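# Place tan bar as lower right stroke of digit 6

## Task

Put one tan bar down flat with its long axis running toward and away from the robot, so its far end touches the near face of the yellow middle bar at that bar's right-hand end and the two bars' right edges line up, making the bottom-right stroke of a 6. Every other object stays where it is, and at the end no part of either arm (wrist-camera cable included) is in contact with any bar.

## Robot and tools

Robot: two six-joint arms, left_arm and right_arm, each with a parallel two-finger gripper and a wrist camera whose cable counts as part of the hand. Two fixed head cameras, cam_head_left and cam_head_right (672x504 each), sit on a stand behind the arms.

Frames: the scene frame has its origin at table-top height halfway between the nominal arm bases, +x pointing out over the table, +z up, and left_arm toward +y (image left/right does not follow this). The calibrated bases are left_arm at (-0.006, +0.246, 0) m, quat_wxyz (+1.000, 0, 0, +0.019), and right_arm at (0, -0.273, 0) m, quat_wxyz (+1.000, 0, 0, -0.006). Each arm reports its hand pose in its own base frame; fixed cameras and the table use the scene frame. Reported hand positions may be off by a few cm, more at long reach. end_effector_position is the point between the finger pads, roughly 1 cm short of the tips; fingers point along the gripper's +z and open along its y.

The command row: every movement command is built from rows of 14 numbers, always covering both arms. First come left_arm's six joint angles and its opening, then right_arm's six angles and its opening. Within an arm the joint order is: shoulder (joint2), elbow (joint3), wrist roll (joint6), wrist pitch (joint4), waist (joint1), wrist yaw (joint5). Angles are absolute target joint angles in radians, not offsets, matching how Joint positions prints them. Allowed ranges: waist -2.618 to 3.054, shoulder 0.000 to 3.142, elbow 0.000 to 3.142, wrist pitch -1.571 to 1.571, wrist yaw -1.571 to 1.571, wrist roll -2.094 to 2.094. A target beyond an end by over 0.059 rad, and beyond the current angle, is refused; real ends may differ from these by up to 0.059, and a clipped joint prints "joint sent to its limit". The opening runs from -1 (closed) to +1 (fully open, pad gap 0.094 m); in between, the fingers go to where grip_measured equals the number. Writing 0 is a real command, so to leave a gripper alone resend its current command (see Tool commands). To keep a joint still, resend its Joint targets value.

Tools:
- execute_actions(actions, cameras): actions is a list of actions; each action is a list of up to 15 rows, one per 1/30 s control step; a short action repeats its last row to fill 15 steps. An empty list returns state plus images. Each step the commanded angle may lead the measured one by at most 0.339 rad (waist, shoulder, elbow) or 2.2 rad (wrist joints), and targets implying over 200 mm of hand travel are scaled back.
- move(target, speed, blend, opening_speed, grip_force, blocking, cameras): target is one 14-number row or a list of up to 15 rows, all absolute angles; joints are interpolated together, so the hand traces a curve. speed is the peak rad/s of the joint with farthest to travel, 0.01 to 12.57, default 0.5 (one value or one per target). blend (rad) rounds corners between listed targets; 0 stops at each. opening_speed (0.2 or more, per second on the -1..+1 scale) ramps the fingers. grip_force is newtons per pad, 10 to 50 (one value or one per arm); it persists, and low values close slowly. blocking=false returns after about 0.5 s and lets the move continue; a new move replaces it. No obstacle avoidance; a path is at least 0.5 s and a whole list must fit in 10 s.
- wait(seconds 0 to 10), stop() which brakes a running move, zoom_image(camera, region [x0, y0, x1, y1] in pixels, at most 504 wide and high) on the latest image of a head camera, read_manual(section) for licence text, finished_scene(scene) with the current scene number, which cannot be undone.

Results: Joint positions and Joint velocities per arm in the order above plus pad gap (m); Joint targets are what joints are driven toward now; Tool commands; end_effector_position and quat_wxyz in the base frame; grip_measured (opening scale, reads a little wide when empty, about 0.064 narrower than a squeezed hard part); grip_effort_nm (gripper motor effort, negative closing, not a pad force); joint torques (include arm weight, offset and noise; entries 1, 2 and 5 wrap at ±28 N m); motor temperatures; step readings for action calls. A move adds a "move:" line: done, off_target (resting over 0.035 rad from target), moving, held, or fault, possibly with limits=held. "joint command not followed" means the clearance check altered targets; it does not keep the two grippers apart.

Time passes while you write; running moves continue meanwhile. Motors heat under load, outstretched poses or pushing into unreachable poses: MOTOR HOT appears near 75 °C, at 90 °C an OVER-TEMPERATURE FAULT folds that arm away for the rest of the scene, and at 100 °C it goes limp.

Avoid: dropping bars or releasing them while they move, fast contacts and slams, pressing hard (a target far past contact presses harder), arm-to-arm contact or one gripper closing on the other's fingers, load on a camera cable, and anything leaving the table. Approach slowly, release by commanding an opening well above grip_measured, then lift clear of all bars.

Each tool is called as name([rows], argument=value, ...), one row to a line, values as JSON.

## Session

execute_actions(actions=[])

zoom_image(camera="cam_head_left", region=[170, 120, 350, 255])

zoom_image(camera="cam_head_right", region=[170, 120, 350, 255])

Scene clock: 0.00 s.
left_arm: end_effector_position=(+0.4016, +0.0379, +0.1109) grip_measured=+1.000 grip_effort_nm=n/a end_effector_quat_wxyz=(+0.594, -0.068, +0.800, +0.046) | right_arm: end_effector_position=(+0.4052, +0.0114, +0.1024) grip_measured=+1.000 grip_effort_nm=n/a end_effector_quat_wxyz=(+0.585, +0.013, +0.811, -0.003)
Joint names: [shoulder, elbow, wrist roll, wrist pitch, waist, wrist yaw]
Joint positions: left_arm=[1.529 0.381 -0.043 0.853 0.039 -0.119 0.094] | right_arm=[1.553 0.392 0.037 0.84 0.06 0.077 0.094]
Joint velocities: within noise
Joint torques (N m): no reading
Motor temperatures (°C): left_arm=[31 33 26 30 28 28 26] | right_arm=[31 33 27 26 27 28 27]
Heat: left arm: 33 °C; right arm: 33 °C.
Joint targets: left_arm=[1.522 0.388 -0.043 0.855 0.039 -0.120] | right_arm=[1.545 0.400 0.036 0.844 0.060 0.078]
Tool commands: left_gripper/opening=+1.0 right_gripper/opening=+1.0

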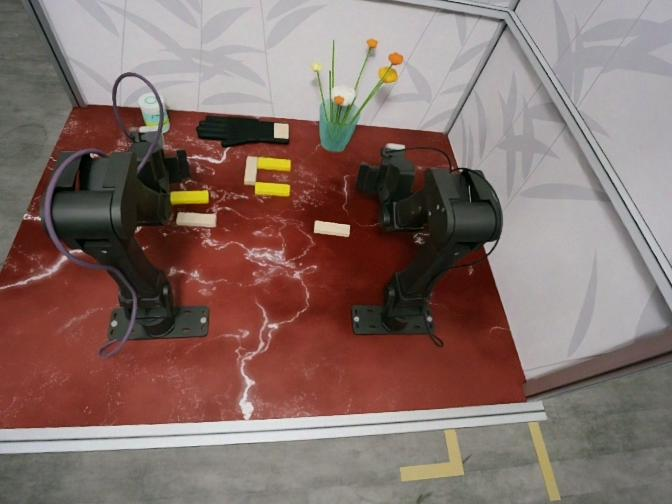

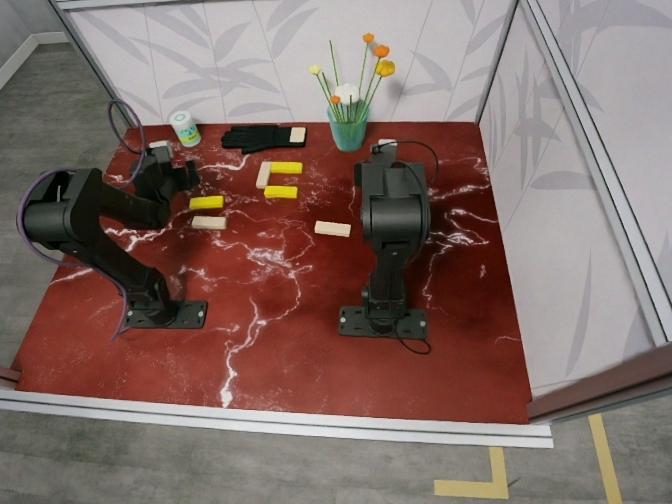

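Scaled by 2.800.

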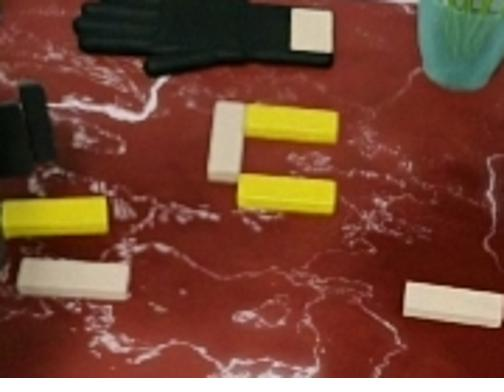

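Scaled by 2.800.

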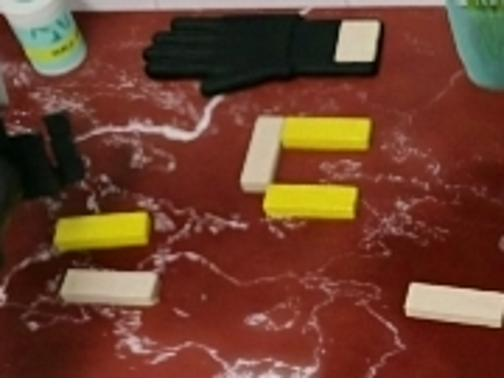

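move([
  [1.522,0.388,-0.043,0.855,0.039,-0.12,1,1.6544,1.1285,-0.922,-1.045,0.528,0,1],
  [1.522,0.388,-0.043,0.855,0.039,-0.12,1,1.7108,1.0221,-0.922,-0.882,0.528,0,1],
  [1.522,0.388,-0.043,0.855,0.039,-0.12,1,1.7108,1.0221,-0.922,-0.882,0.528,0,-0.8],
], speed=[1.6,0.5,0.5], blend=[0.03,0,0], opening_speed=2)

move([
  [1.522,0.388,-0.043,0.855,0.039,-0.12,1,1.6544,1.1285,-0.922,-1.045,0.528,0,-0.8],
  [1.522,0.388,-0.043,0.855,0.039,-0.12,1,2.0961,1.7111,0.709,-1.186,0.721,0,-0.8],
  [1.522,0.388,-0.043,0.855,0.039,-0.12,1,2.1224,1.6219,0.709,-1.07,0.721,0,-0.8],
], speed=[0.6,1.3,0.4], blend=[0.03,0.03,0], cameras=["all"])

zoom_image(camera="cam_head_left", region=[230, 140, 350, 230])

zoom_image(camera="cam_head_right", region=[230, 140, 350, 230])

Scene clock: 6.87 s.
left_arm: end_effector_position=(+0.4016, +0.0379, +0.1109) grip_measured=+1.000 grip_effort_nm=0.01 end_effector_quat_wxyz=(+0.594, -0.068, +0.800, +0.046) | right_arm: end_effector_position=(+0.2468, +0.1406, +0.0250) grip_measured=-0.434 grip_effort_nm=-1.05 end_effector_quat_wxyz=(+0.002, -0.660, +0.751, -0.008)
Joint names: [shoulder, elbow, wrist roll, wrist pitch, waist, wrist yaw]
Joint positions: left_arm=[1.529 0.381 -0.043 0.853 0.039 -0.119 0.094] | right_arm=[1.696 1.027 -0.918 -0.894 0.524 0.015 0.027]
Joint torques (N m): left_arm=[-6.16 5.93 -0.01 1.9 0.05 -0.04] | right_arm=[-5.22 4.96 -0.06 0.32 0.36 -0.14]
Heat: left arm: 34 °C; right arm: 34 °C.
Joint targets: left_arm=[1.522 0.388 -0.043 0.855 0.039 -0.120] | right_arm=[1.711 1.022 -0.922 -0.882 0.528 0.000]
move: done

Scene clock: 9.63 s.
left_arm: end_effector_position=(+0.4016, +0.0379, +0.1109) grip_measured=+1.000 grip_effort_nm=0.01 end_effector_quat_wxyz=(+0.594, -0.068, +0.800, +0.046) | right_arm: end_effector_position=(+0.3023, +0.2646, +0.0377) grip_measured=-0.434 grip_effort_nm=-1.05 end_effector_quat_wxyz=(+0.006, -0.008, +1.000, +0.002)
Joint names: [shoulder, elbow, wrist roll, wrist pitch, waist, wrist yaw]
Joint positions: left_arm=[1.529 0.381 -0.043 0.853 0.039 -0.119 0.094] | right_arm=[2.1 1.627 0.703 -1.085 0.719 0.005 0.027]
Joint torques (N m): left_arm=[-6.12 5.91 -0.01 1.9 0.05 -0.04] | right_arm=[-8.64 5.34 0.04 0.33 0.17 -0.04]
Heat: left arm: 34 °C; right arm: 34 °C.
Joint targets: left_arm=[1.522 0.388 -0.043 0.855 0.039 -0.120] | right_arm=[2.122 1.622 0.709 -1.070 0.721 0.000]
move: done

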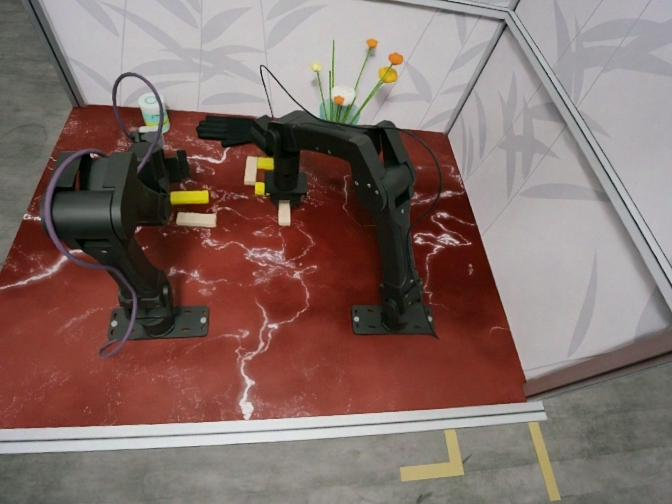

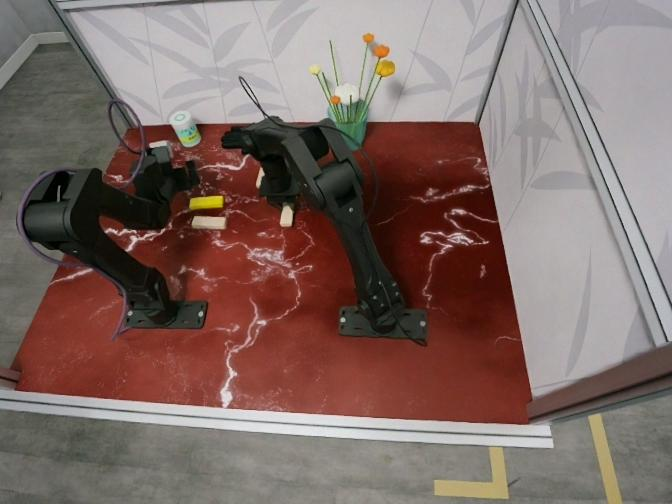

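Scaled by 4.200.

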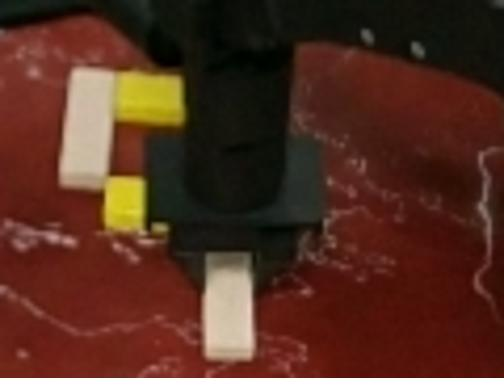

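Scaled by 4.200.

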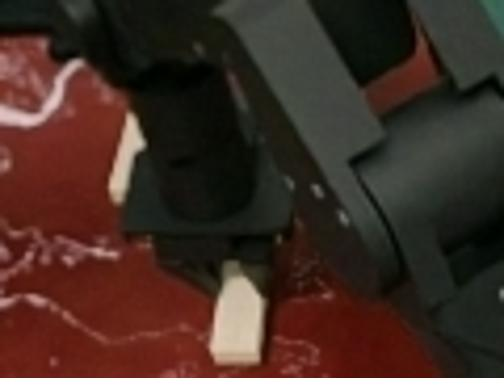

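move([
  [1.522,0.388,-0.043,0.855,0.039,-0.12,1,2.1489,1.6641,0.695,-1.086,0.707,0,-0.8],
  [1.522,0.388,-0.043,0.855,0.039,-0.12,1,2.1714,1.6428,0.695,-1.042,0.707,0,-0.8],
], speed=0.3, blend=[0.005,0], cameras=["all"])

zoom_image(camera="cam_head_left", region=[230, 140, 350, 230])

zoom_image(camera="cam_head_right", region=[230, 140, 350, 230])

Scene clock: 11.90 s.
left_arm: end_effector_position=(+0.4016, +0.0379, +0.1109) grip_measured=+1.000 grip_effort_nm=0.01 end_effector_quat_wxyz=(+0.594, -0.068, +0.800, +0.046) | right_arm: end_effector_position=(+0.3040, +0.2629, +0.0265) grip_measured=-0.434 grip_effort_nm=-1.04 end_effector_quat_wxyz=(-0.003, -0.006, +1.000, -0.004)
Joint names: [shoulder, elbow, wrist roll, wrist pitch, waist, wrist yaw]
Joint positions: left_arm=[1.529 0.381 -0.043 0.853 0.039 -0.119 0.094] | right_arm=[2.132 1.632 0.7 -1.079 0.712 0.003 0.027]
Joint torques (N m): left_arm=[-6.16 5.9 -0.01 1.9 0.06 -0.04] | right_arm=[-7.35 6.56 -0.06 0.53 -0.47 -0.01]
Heat: left arm: 34 °C; right arm: 35 °C.
Joint targets: left_arm=[1.522 0.388 -0.043 0.855 0.039 -0.120] | right_arm=[2.172 1.643 0.695 -1.042 0.707 0.000]
move: off_target (right_arm); right_arm: the shoulder is farthest, 0.039 rad from its target

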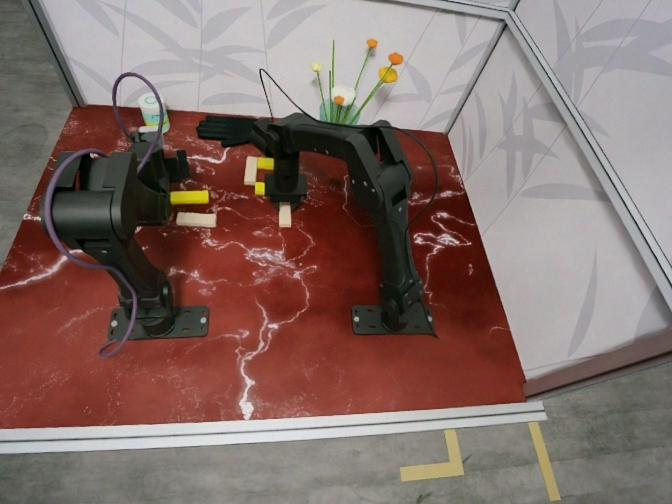

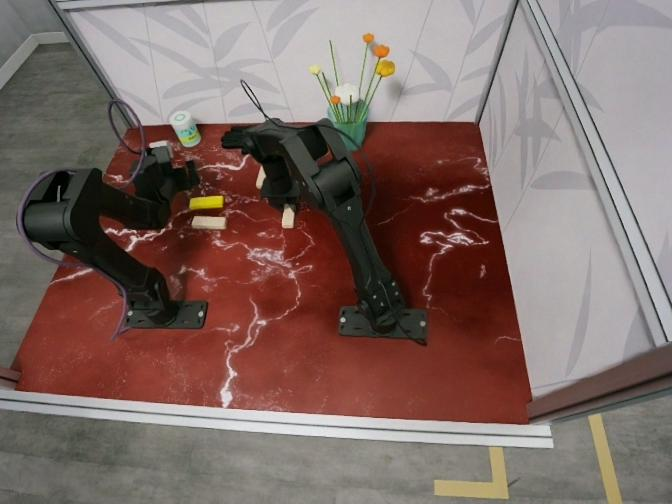

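Scaled by 4.200.

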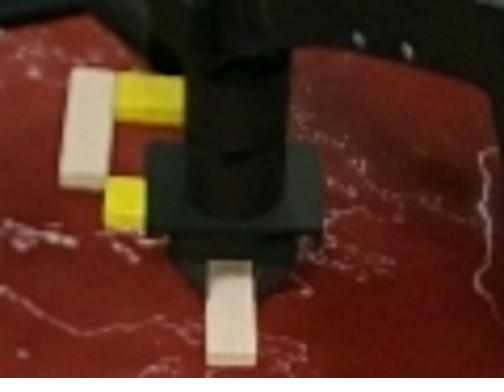

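Scaled by 4.200.

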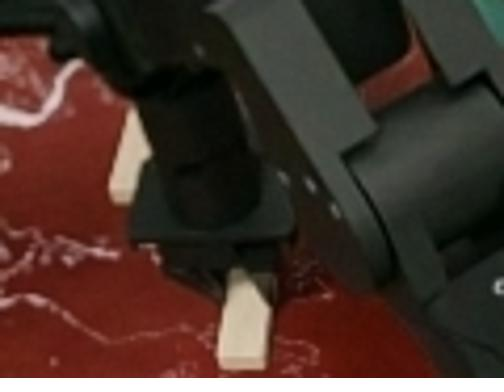

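move([
  [1.522,0.388,-0.043,0.855,0.039,-0.12,1,2.1224,1.6219,0.695,-1.07,0.707,0,-0.8],
  [1.522,0.388,-0.043,0.855,0.039,-0.12,1,2.1713,1.7082,0.691,-1.108,0.703,0,-0.8],
  [1.522,0.388,-0.043,0.855,0.039,-0.12,1,2.1846,1.6724,0.691,-1.0586,0.703,0,-0.8],
], speed=0.3, blend=[0.01,0.003,0], cameras=["all"])

zoom_image(camera="cam_head_left", region=[230, 140, 350, 230])

zoom_image(camera="cam_head_right", region=[230, 140, 350, 230])

Scene clock: 14.13 s.
left_arm: end_effector_position=(+0.4016, +0.0379, +0.1109) grip_measured=+1.000 grip_effort_nm=0.01 end_effector_quat_wxyz=(+0.594, -0.068, +0.800, +0.046) | right_arm: end_effector_position=(+0.3134, +0.2702, +0.0276) grip_measured=-0.434 grip_effort_nm=-1.04 end_effector_quat_wxyz=(+0.005, -0.007, +1.000, +0.003)
Joint names: [shoulder, elbow, wrist roll, wrist pitch, waist, wrist yaw]
Joint positions: left_arm=[1.529 0.381 -0.043 0.853 0.039 -0.119 0.094] | right_arm=[2.158 1.677 0.695 -1.079 0.71 0.002 0.027]
Joint torques (N m): left_arm=[-6.13 5.93 -0.01 1.91 0.06 -0.04] | right_arm=[-8.65 5.41 -0.03 0.38 -0.53 0.01]
Heat: left arm: 34 °C; right arm: 35 °C.
Joint targets: left_arm=[1.522 0.388 -0.043 0.855 0.039 -0.120] | right_arm=[2.185 1.673 0.691 -1.058 0.703 0.000]
move: done

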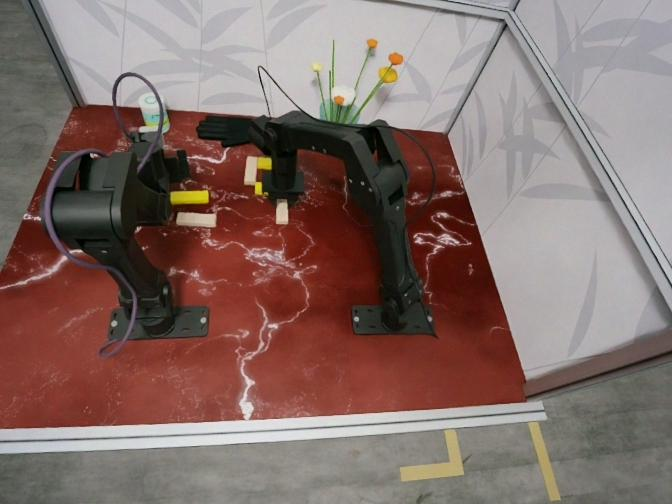

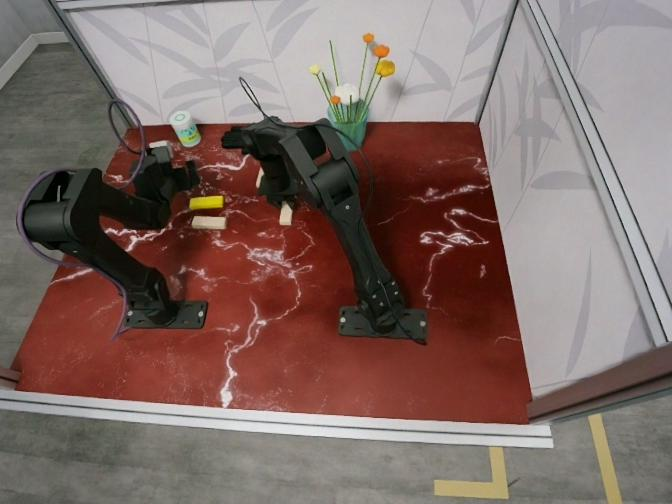

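Scaled by 4.200.

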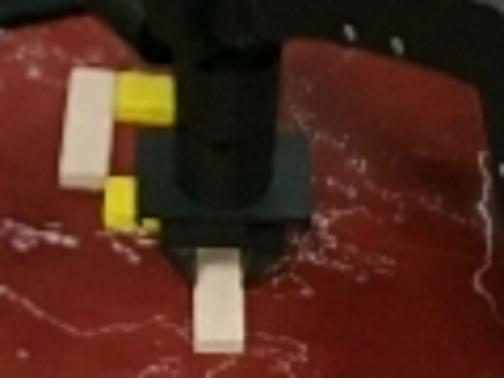

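Scaled by 4.200.

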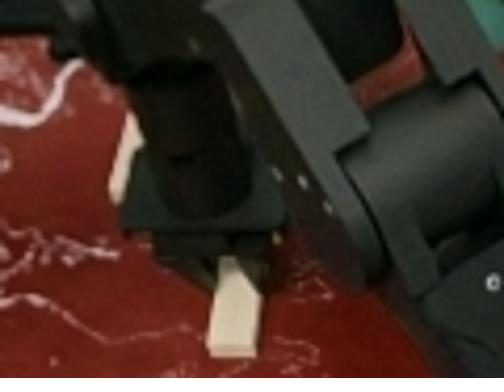

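move([
  [1.522,0.388,-0.043,0.855,0.039,-0.12,1,2.1846,1.6724,0.681,-1.0586,0.691,0,-0.8],
  [1.522,0.388,-0.043,0.855,0.039,-0.12,1,2.1906,1.647,0.681,-1.0386,0.691,0,-0.8],
  [1.522,0.388,-0.043,0.855,0.039,-0.12,1,2.1906,1.647,0.681,-1.0386,0.691,0,0.1],
  [1.522,0.388,-0.043,0.855,0.039,-0.12,1,2.13,1.9215,0.681,-1.3625,0.691,0,0.1],
  [1.522,0.388,-0.043,0.855,0.039,-0.12,1,1.9,1.7,0,-1.3625,-0.2,0,0.1],
], speed=[0.2,0.25,0.3,0.5,1.5], opening_speed=1.5, blend=[0.003,0,0,0.05,0], cameras=["all"])

zoom_image(camera="cam_head_left", region=[230, 140, 350, 230])

zoom_image(camera="cam_head_right", region=[230, 140, 350, 230])

Scene clock: 20.00 s.
left_arm: end_effector_position=(+0.4016, +0.0379, +0.1109) grip_measured=+1.000 grip_effort_nm=0.01 end_effector_quat_wxyz=(+0.594, -0.068, +0.800, +0.046) | right_arm: end_effector_position=(+0.3563, -0.0735, +0.1144) grip_measured=+0.099 grip_effort_nm=0.06 end_effector_quat_wxyz=(-0.010, +0.105, +0.994, -0.001)
Joint names: [shoulder, elbow, wrist roll, wrist pitch, waist, wrist yaw]
Joint positions: left_arm=[1.529 0.381 -0.043 0.853 0.039 -0.119 0.094] | right_arm=[1.947 1.71 0.006 -1.354 -0.205 0.003 0.052]
Joint torques (N m): left_arm=[-6.15 5.91 -0.01 1.91 0.05 -0.03] | right_arm=[-13.15 4.89 -0.05 0.07 0.49 -0.03]
Motor temperatures (°C): left_arm=[32 35 26 35 28 28 26] | right_arm=[33 35 27 27 27 28 28]
Heat: left arm: 35 °C; right arm: 35 °C.
Joint targets: left_arm=[1.522 0.388 -0.043 0.855 0.039 -0.120] | right_arm=[1.900 1.700 0.000 -1.362 -0.200 0.000]
move: off_target (right_arm); right_arm: the shoulder is farthest, 0.047 rad from its target

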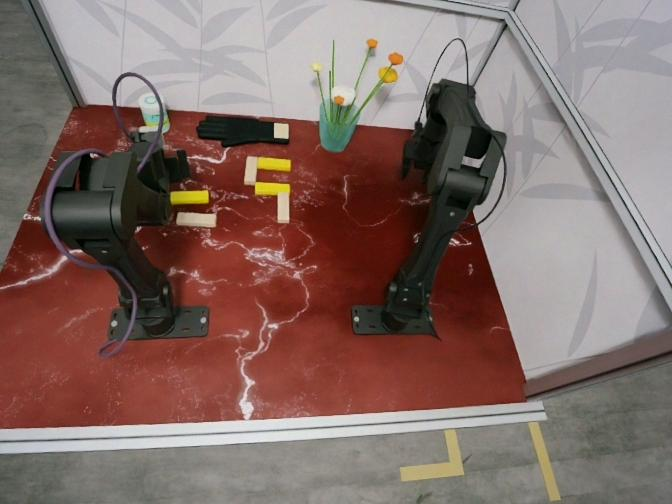

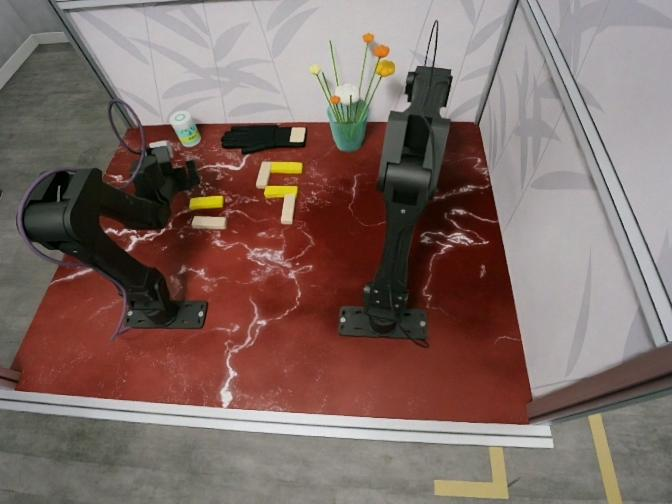

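Scaled by 4.200.

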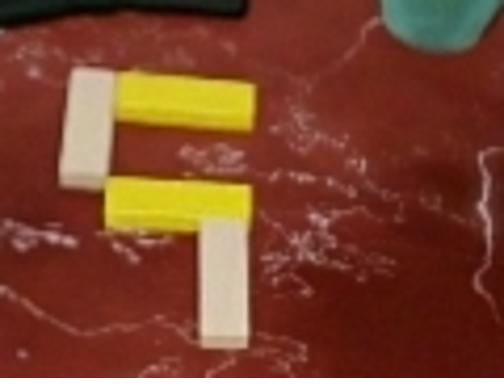

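Scaled by 4.200.

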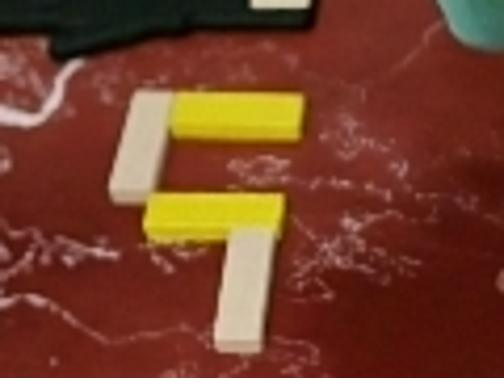

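zoom_image(camera="cam_head_left", region=[265, 175, 305, 205])

zoom_image(camera="cam_head_right", region=[270, 175, 310, 205])

Scaled by 12.600.

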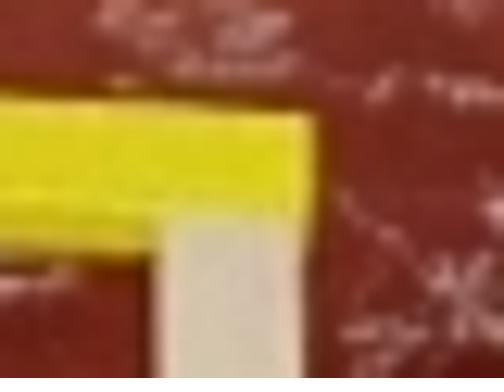

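Scaled by 12.600.

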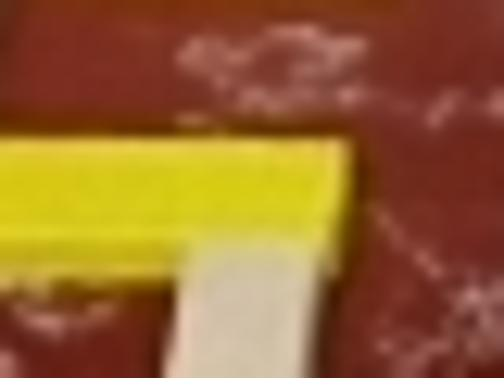

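finished_scene(scene=2)

The scene is finished: the task was done.


## Next scene

The same job, from a new start.

execute_actions(actions=[])

zoom_image(camera="cam_head_left", region=[170, 120, 350, 255])

zoom_image(camera="cam_head_right", region=[170, 120, 350, 255])

Scene clock: 0.00 s.
left_arm: end_effector_position=(+0.2927, -0.1244, +0.2247) grip_measured=+1.000 grip_effort_nm=n/a end_effector_quat_wxyz=(+0.494, +0.182, +0.844, -0.101) | right_arm: end_effector_position=(+0.3154, -0.0367, +0.2905) grip_measured=+1.000 grip_effort_nm=n/a end_effector_quat_wxyz=(+0.564, +0.154, +0.810, -0.049)
Joint names: [shoulder, elbow, wrist roll, wrist pitch, waist, wrist yaw]
Joint positions: left_arm=[0.867 0.739 0.02 -0.386 -0.396 0.017 0.094] | right_arm=[0.846 0.87 0.221 -0.41 0.051 0.302 0.094]
Joint velocities: within noise
Joint torques (N m): no reading
Motor temperatures (°C): left_arm=[30 31 26 29 27 27 25] | right_arm=[30 32 27 26 27 28 27]
Heat: left arm: 31 °C; right arm: 32 °C.
Joint targets: left_arm=[0.860 0.751 0.020 -0.385 -0.396 0.017] | right_arm=[0.839 0.879 0.221 -0.410 0.051 0.305]
Tool commands: left_gripper/opening=+1.0 right_gripper/opening=+1.0

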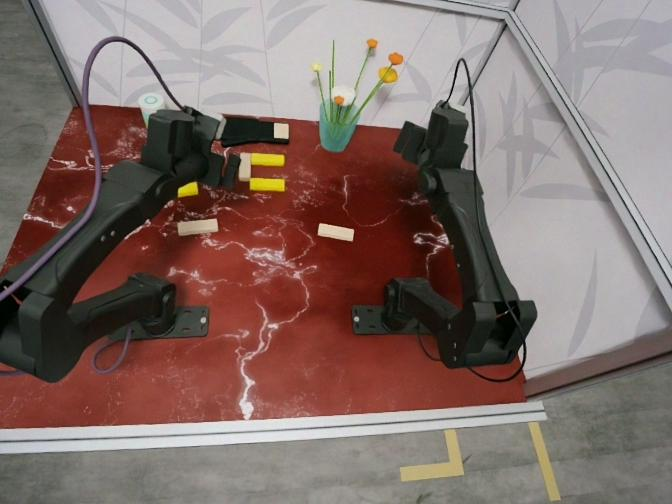

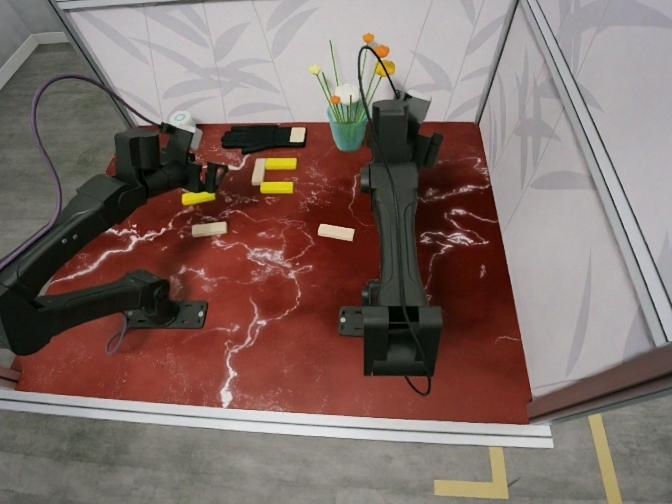

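Scaled by 2.800.

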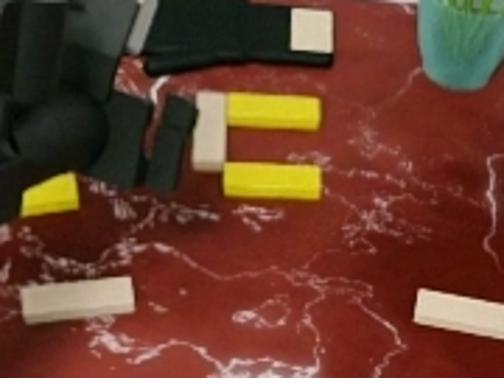

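Scaled by 2.800.

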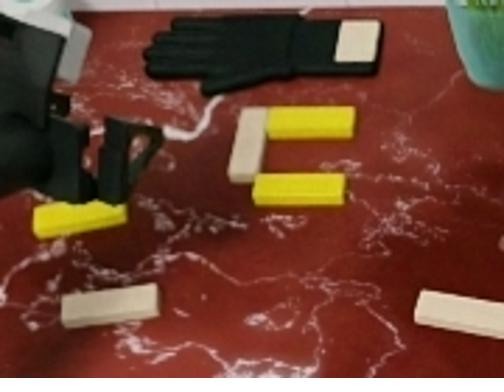

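zoom_image(camera="cam_head_left", region=[300, 205, 380, 265])

zoom_image(camera="cam_head_right", region=[300, 205, 380, 265])

Scaled by 6.300.

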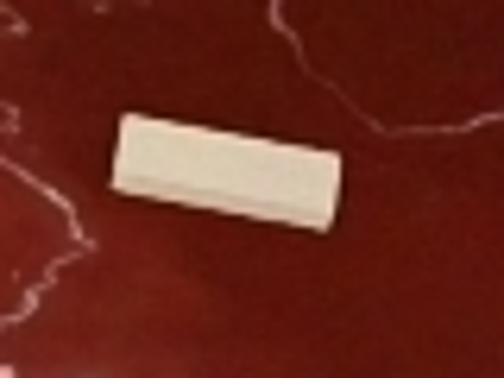

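Scaled by 6.300.

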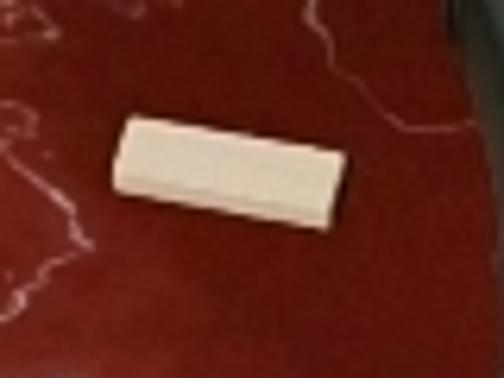

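move([
  [0.86,0.751,0.02,-0.385,0.05,0.017,1,1.5946,1.0653,-0.856,-1.0415,0.488,0,1],
  [0.86,0.751,0.02,-0.385,0.05,0.017,1,1.6526,0.956,-0.856,-0.8742,0.488,0,1],
  [0.86,0.751,0.02,-0.385,0.05,0.017,1,1.6526,0.956,-0.856,-0.8742,0.488,0,-0.8],
], speed=[1.6,0.5,0.5], blend=[0.03,0,0], opening_speed=2)

move([
  [0.86,0.751,0.02,-0.385,0.05,0.017,1,1.5946,1.0653,-0.856,-1.0415,0.488,0,-0.8],
  [0.86,0.751,0.02,-0.385,0.05,0.017,1,2.1432,1.7845,0.717,-1.212,0.729,0,-0.8],
  [0.86,0.751,0.02,-0.385,0.05,0.017,1,2.1669,1.6928,0.717,-1.0967,0.729,0,-0.8],
], speed=[0.6,1.3,0.4], blend=[0.03,0.03,0], cameras=["all"])

zoom_image(camera="cam_head_left", region=[230, 140, 350, 230])

zoom_image(camera="cam_head_right", region=[230, 140, 350, 230])

Scene clock: 7.50 s.
left_arm: end_effector_position=(+0.3178, +0.0121, +0.2247) grip_measured=+1.000 grip_effort_nm=0.00 end_effector_quat_wxyz=(+0.504, -0.006, +0.864, +0.009) | right_arm: end_effector_position=(+0.2392, +0.1237, +0.0254) grip_measured=-0.445 grip_effort_nm=-1.04 end_effector_quat_wxyz=(+0.005, -0.619, +0.785, -0.009)
Joint names: [shoulder, elbow, wrist roll, wrist pitch, waist, wrist yaw]
Joint positions: left_arm=[0.867 0.739 0.02 -0.386 0.045 0.018 0.094] | right_arm=[1.637 0.963 -0.851 -0.884 0.485 0.017 0.026]
Joint torques (N m): left_arm=[-1.84 8.08 -0.01 1.75 0.44 -0.01] | right_arm=[-4.68 5.08 -0.06 0.31 0.24 -0.15]
Heat: left arm: 33 °C; right arm: 33 °C.
Joint targets: left_arm=[0.860 0.751 0.020 -0.385 0.050 0.017] | right_arm=[1.653 0.956 -0.856 -0.874 0.488 0.000]
move: done

Scene clock: 10.23 s.
left_arm: end_effector_position=(+0.3178, +0.0121, +0.2247) grip_measured=+1.000 grip_effort_nm=0.00 end_effector_quat_wxyz=(+0.504, -0.006, +0.864, +0.009) | right_arm: end_effector_position=(+0.3094, +0.2762, +0.0400) grip_measured=-0.445 grip_effort_nm=-1.05 end_effector_quat_wxyz=(+0.009, -0.009, +1.000, +0.005)
Joint names: [shoulder, elbow, wrist roll, wrist pitch, waist, wrist yaw]
Joint positions: left_arm=[0.867 0.739 0.02 -0.386 0.045 0.018 0.094] | right_arm=[2.141 1.7 0.711 -1.109 0.728 0.004 0.026]
Joint torques (N m): left_arm=[-1.83 8.08 -0.01 1.75 0.44 -0.01] | right_arm=[-8.96 5.52 0.04 0.32 0.03 -0.02]
Heat: left arm: 33 °C; right arm: 34 °C.
Joint targets: left_arm=[0.860 0.751 0.020 -0.385 0.050 0.017] | right_arm=[2.167 1.693 0.717 -1.097 0.729 0.000]
move: done

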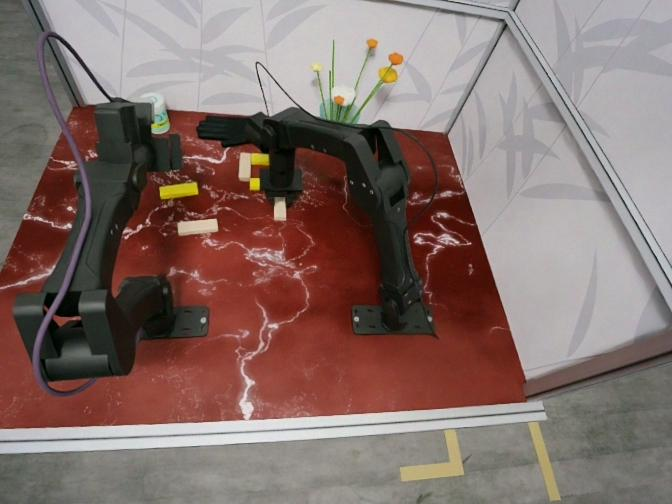

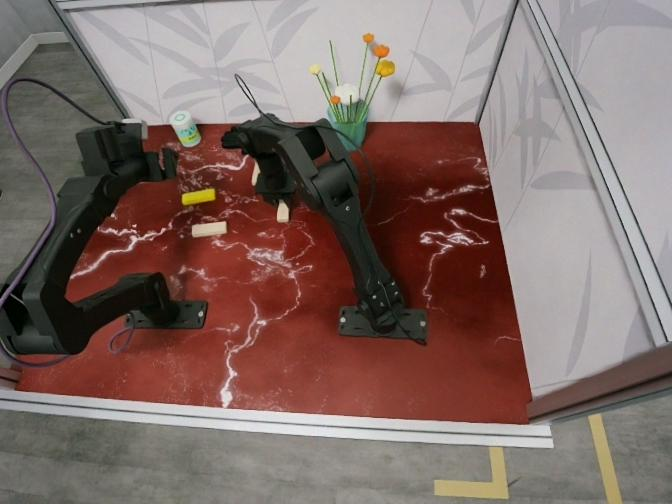

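Scaled by 4.200.

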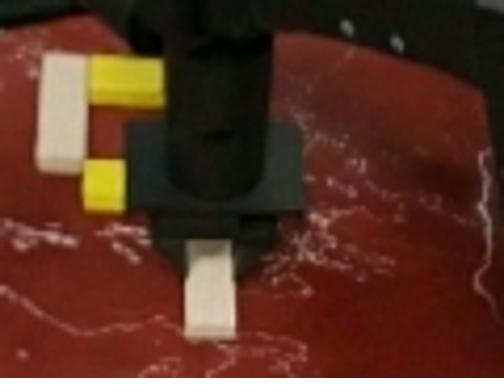

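Scaled by 4.200.

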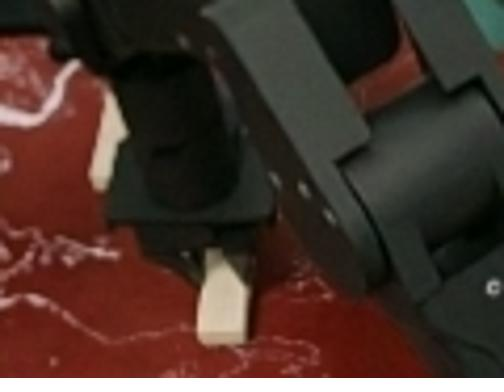

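move([
  [0.86,0.751,0.02,-0.385,0.05,0.017,1,2.2193,1.7857,0.694,-1.1372,0.706,0,-0.8],
  [0.86,0.751,0.02,-0.385,0.05,0.017,1,2.2326,1.7503,0.694,-1.0885,0.706,0,-0.8],
], speed=0.3, blend=[0.003,0], cameras=["all"])

zoom_image(camera="cam_head_left", region=[230, 140, 350, 230])

zoom_image(camera="cam_head_right", region=[230, 140, 350, 230])

Scene clock: 13.00 s.
left_arm: end_effector_position=(+0.3178, +0.0121, +0.2247) grip_measured=+1.000 grip_effort_nm=0.00 end_effector_quat_wxyz=(+0.504, -0.006, +0.864, +0.009) | right_arm: end_effector_position=(+0.3226, +0.2778, +0.0284) grip_measured=-0.445 grip_effort_nm=-1.04 end_effector_quat_wxyz=(+0.007, -0.006, +1.000, +0.003)
Joint names: [shoulder, elbow, wrist roll, wrist pitch, waist, wrist yaw]
Joint positions: left_arm=[0.867 0.739 0.02 -0.386 0.045 0.018 0.094] | right_arm=[2.201 1.75 0.699 -1.105 0.71 0.004 0.026]
Joint torques (N m): left_arm=[-1.84 8.06 -0.01 1.75 0.44 -0.01] | right_arm=[-9.01 6.13 -0.04 0.34 -0.36 -0.02]
Heat: left arm: 33 °C; right arm: 34 °C.
Joint targets: left_arm=[0.860 0.751 0.020 -0.385 0.050 0.017] | right_arm=[2.233 1.750 0.694 -1.089 0.706 0.000]
move: done

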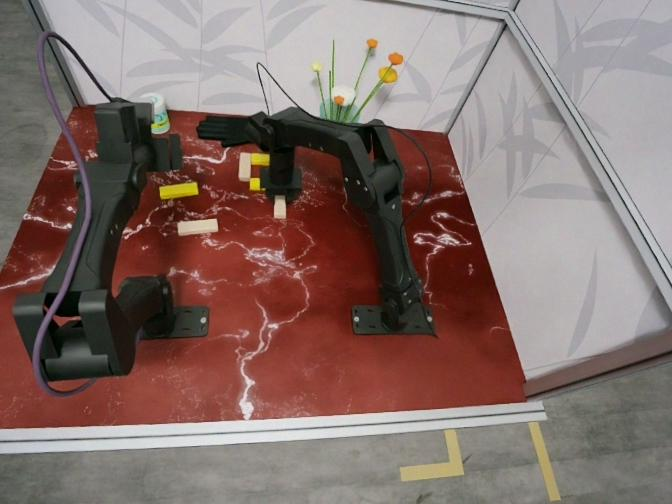

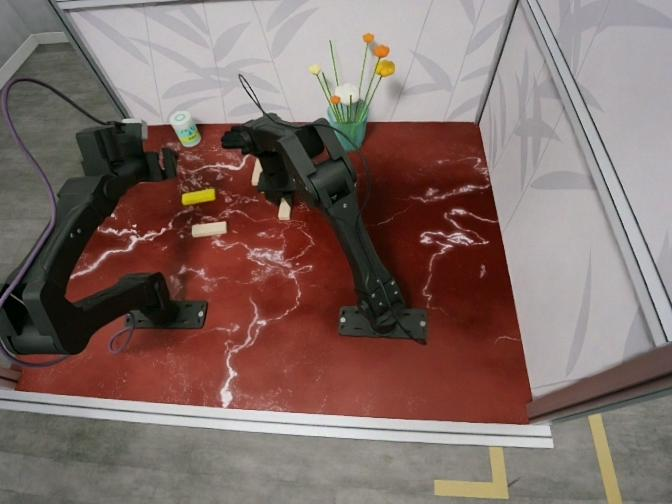

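Scaled by 4.200.

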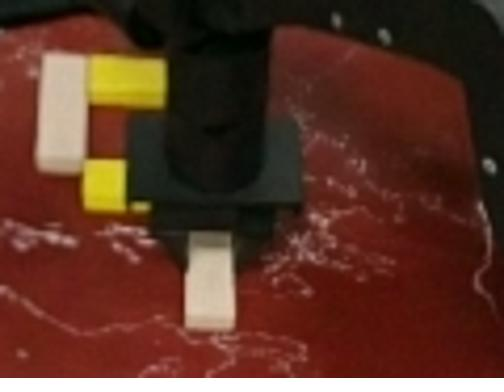

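Scaled by 4.200.

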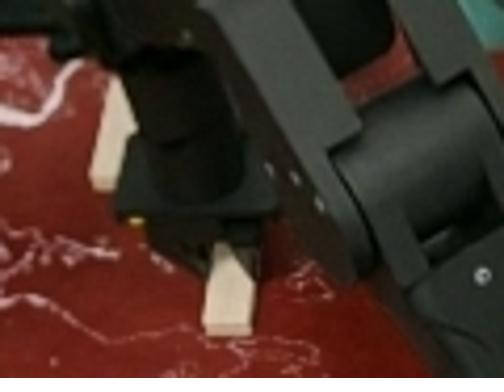

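move([
  [0.86,0.751,0.02,-0.385,0.05,0.017,1,2.2403,1.7797,0.704,-1.1102,0.716,0,-0.8],
  [0.86,0.751,0.02,-0.385,0.05,0.017,1,2.2479,1.7599,0.704,-1.0828,0.716,0,-0.8],
  [0.86,0.751,0.02,-0.385,0.05,0.017,1,2.2479,1.7599,0.704,-1.0828,0.716,0,0.1],
  [0.86,0.751,0.02,-0.385,0.05,0.017,1,2.2156,2.0585,0.704,-1.4137,0.716,0,0.1],
  [0.86,0.751,0.02,-0.385,0.05,0.017,1,1.9,1.7,0,-1.3625,-0.2,0,0.1],
], speed=[0.2,0.25,0.3,0.5,1.5], opening_speed=1.5, blend=[0.003,0,0,0.05,0], cameras=["all"])

zoom_image(camera="cam_head_left", region=[230, 140, 350, 230])

zoom_image(camera="cam_head_right", region=[230, 140, 350, 230])

Scene clock: 18.63 s.
left_arm: end_effector_position=(+0.3178, +0.0121, +0.2247) grip_measured=+1.000 grip_effort_nm=0.01 end_effector_quat_wxyz=(+0.504, -0.006, +0.864, +0.009) | right_arm: end_effector_position=(+0.3515, -0.0730, +0.1155) grip_measured=+0.099 grip_effort_nm=0.06 end_effector_quat_wxyz=(-0.020, +0.105, +0.994, -0.001)
Joint names: [shoulder, elbow, wrist roll, wrist pitch, waist, wrist yaw]
Joint positions: left_arm=[0.867 0.739 0.02 -0.386 0.045 0.018 0.094] | right_arm=[1.946 1.712 0.006 -1.376 -0.205 0.005 0.052]
Joint torques (N m): left_arm=[-1.84 8.09 -0.01 1.75 0.42 -0.01] | right_arm=[-13.15 4.98 -0.07 0.21 0.54 -0.02]
Heat: left arm: 34 °C; right arm: 34 °C.
Joint targets: left_arm=[0.860 0.751 0.020 -0.385 0.050 0.017] | right_arm=[1.900 1.700 0.000 -1.363 -0.200 0.000]
move: off_target (right_arm); target 3's new numbers were sent with right_arm's shoulder 0.044 rad from that target; right_arm: the shoulder is farthest, 0.046 rad from its target

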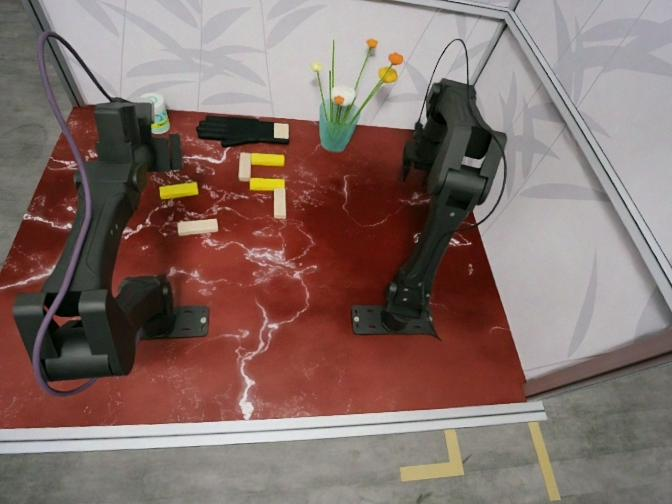

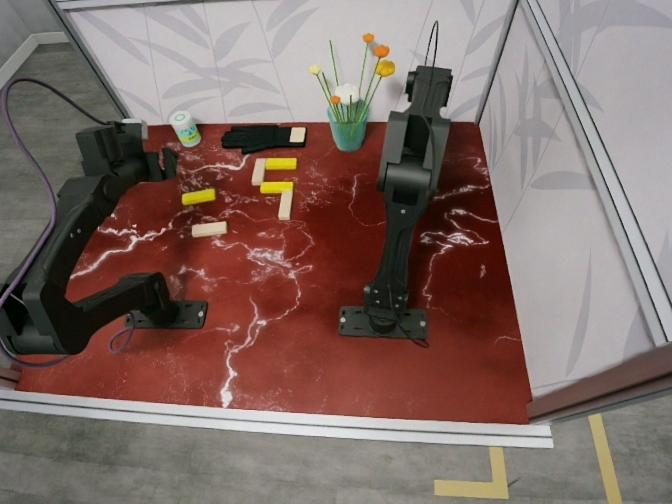

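Scaled by 4.200.

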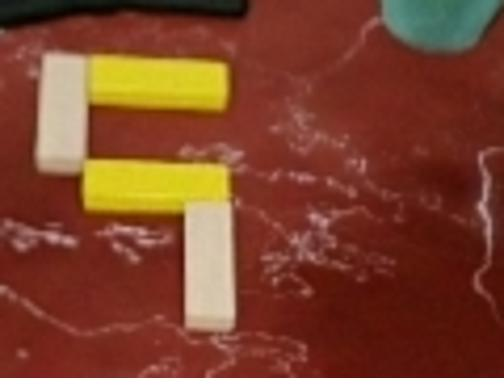

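Scaled by 4.200.

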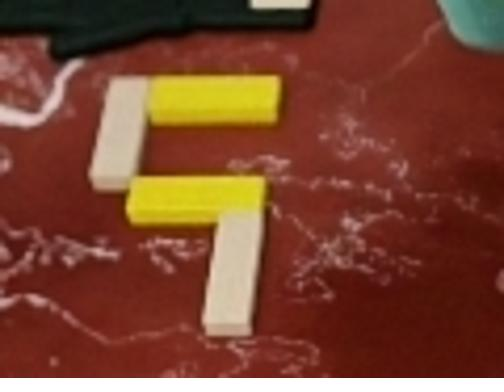

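finished_scene(scene=3)

The scene is finished: the task was done.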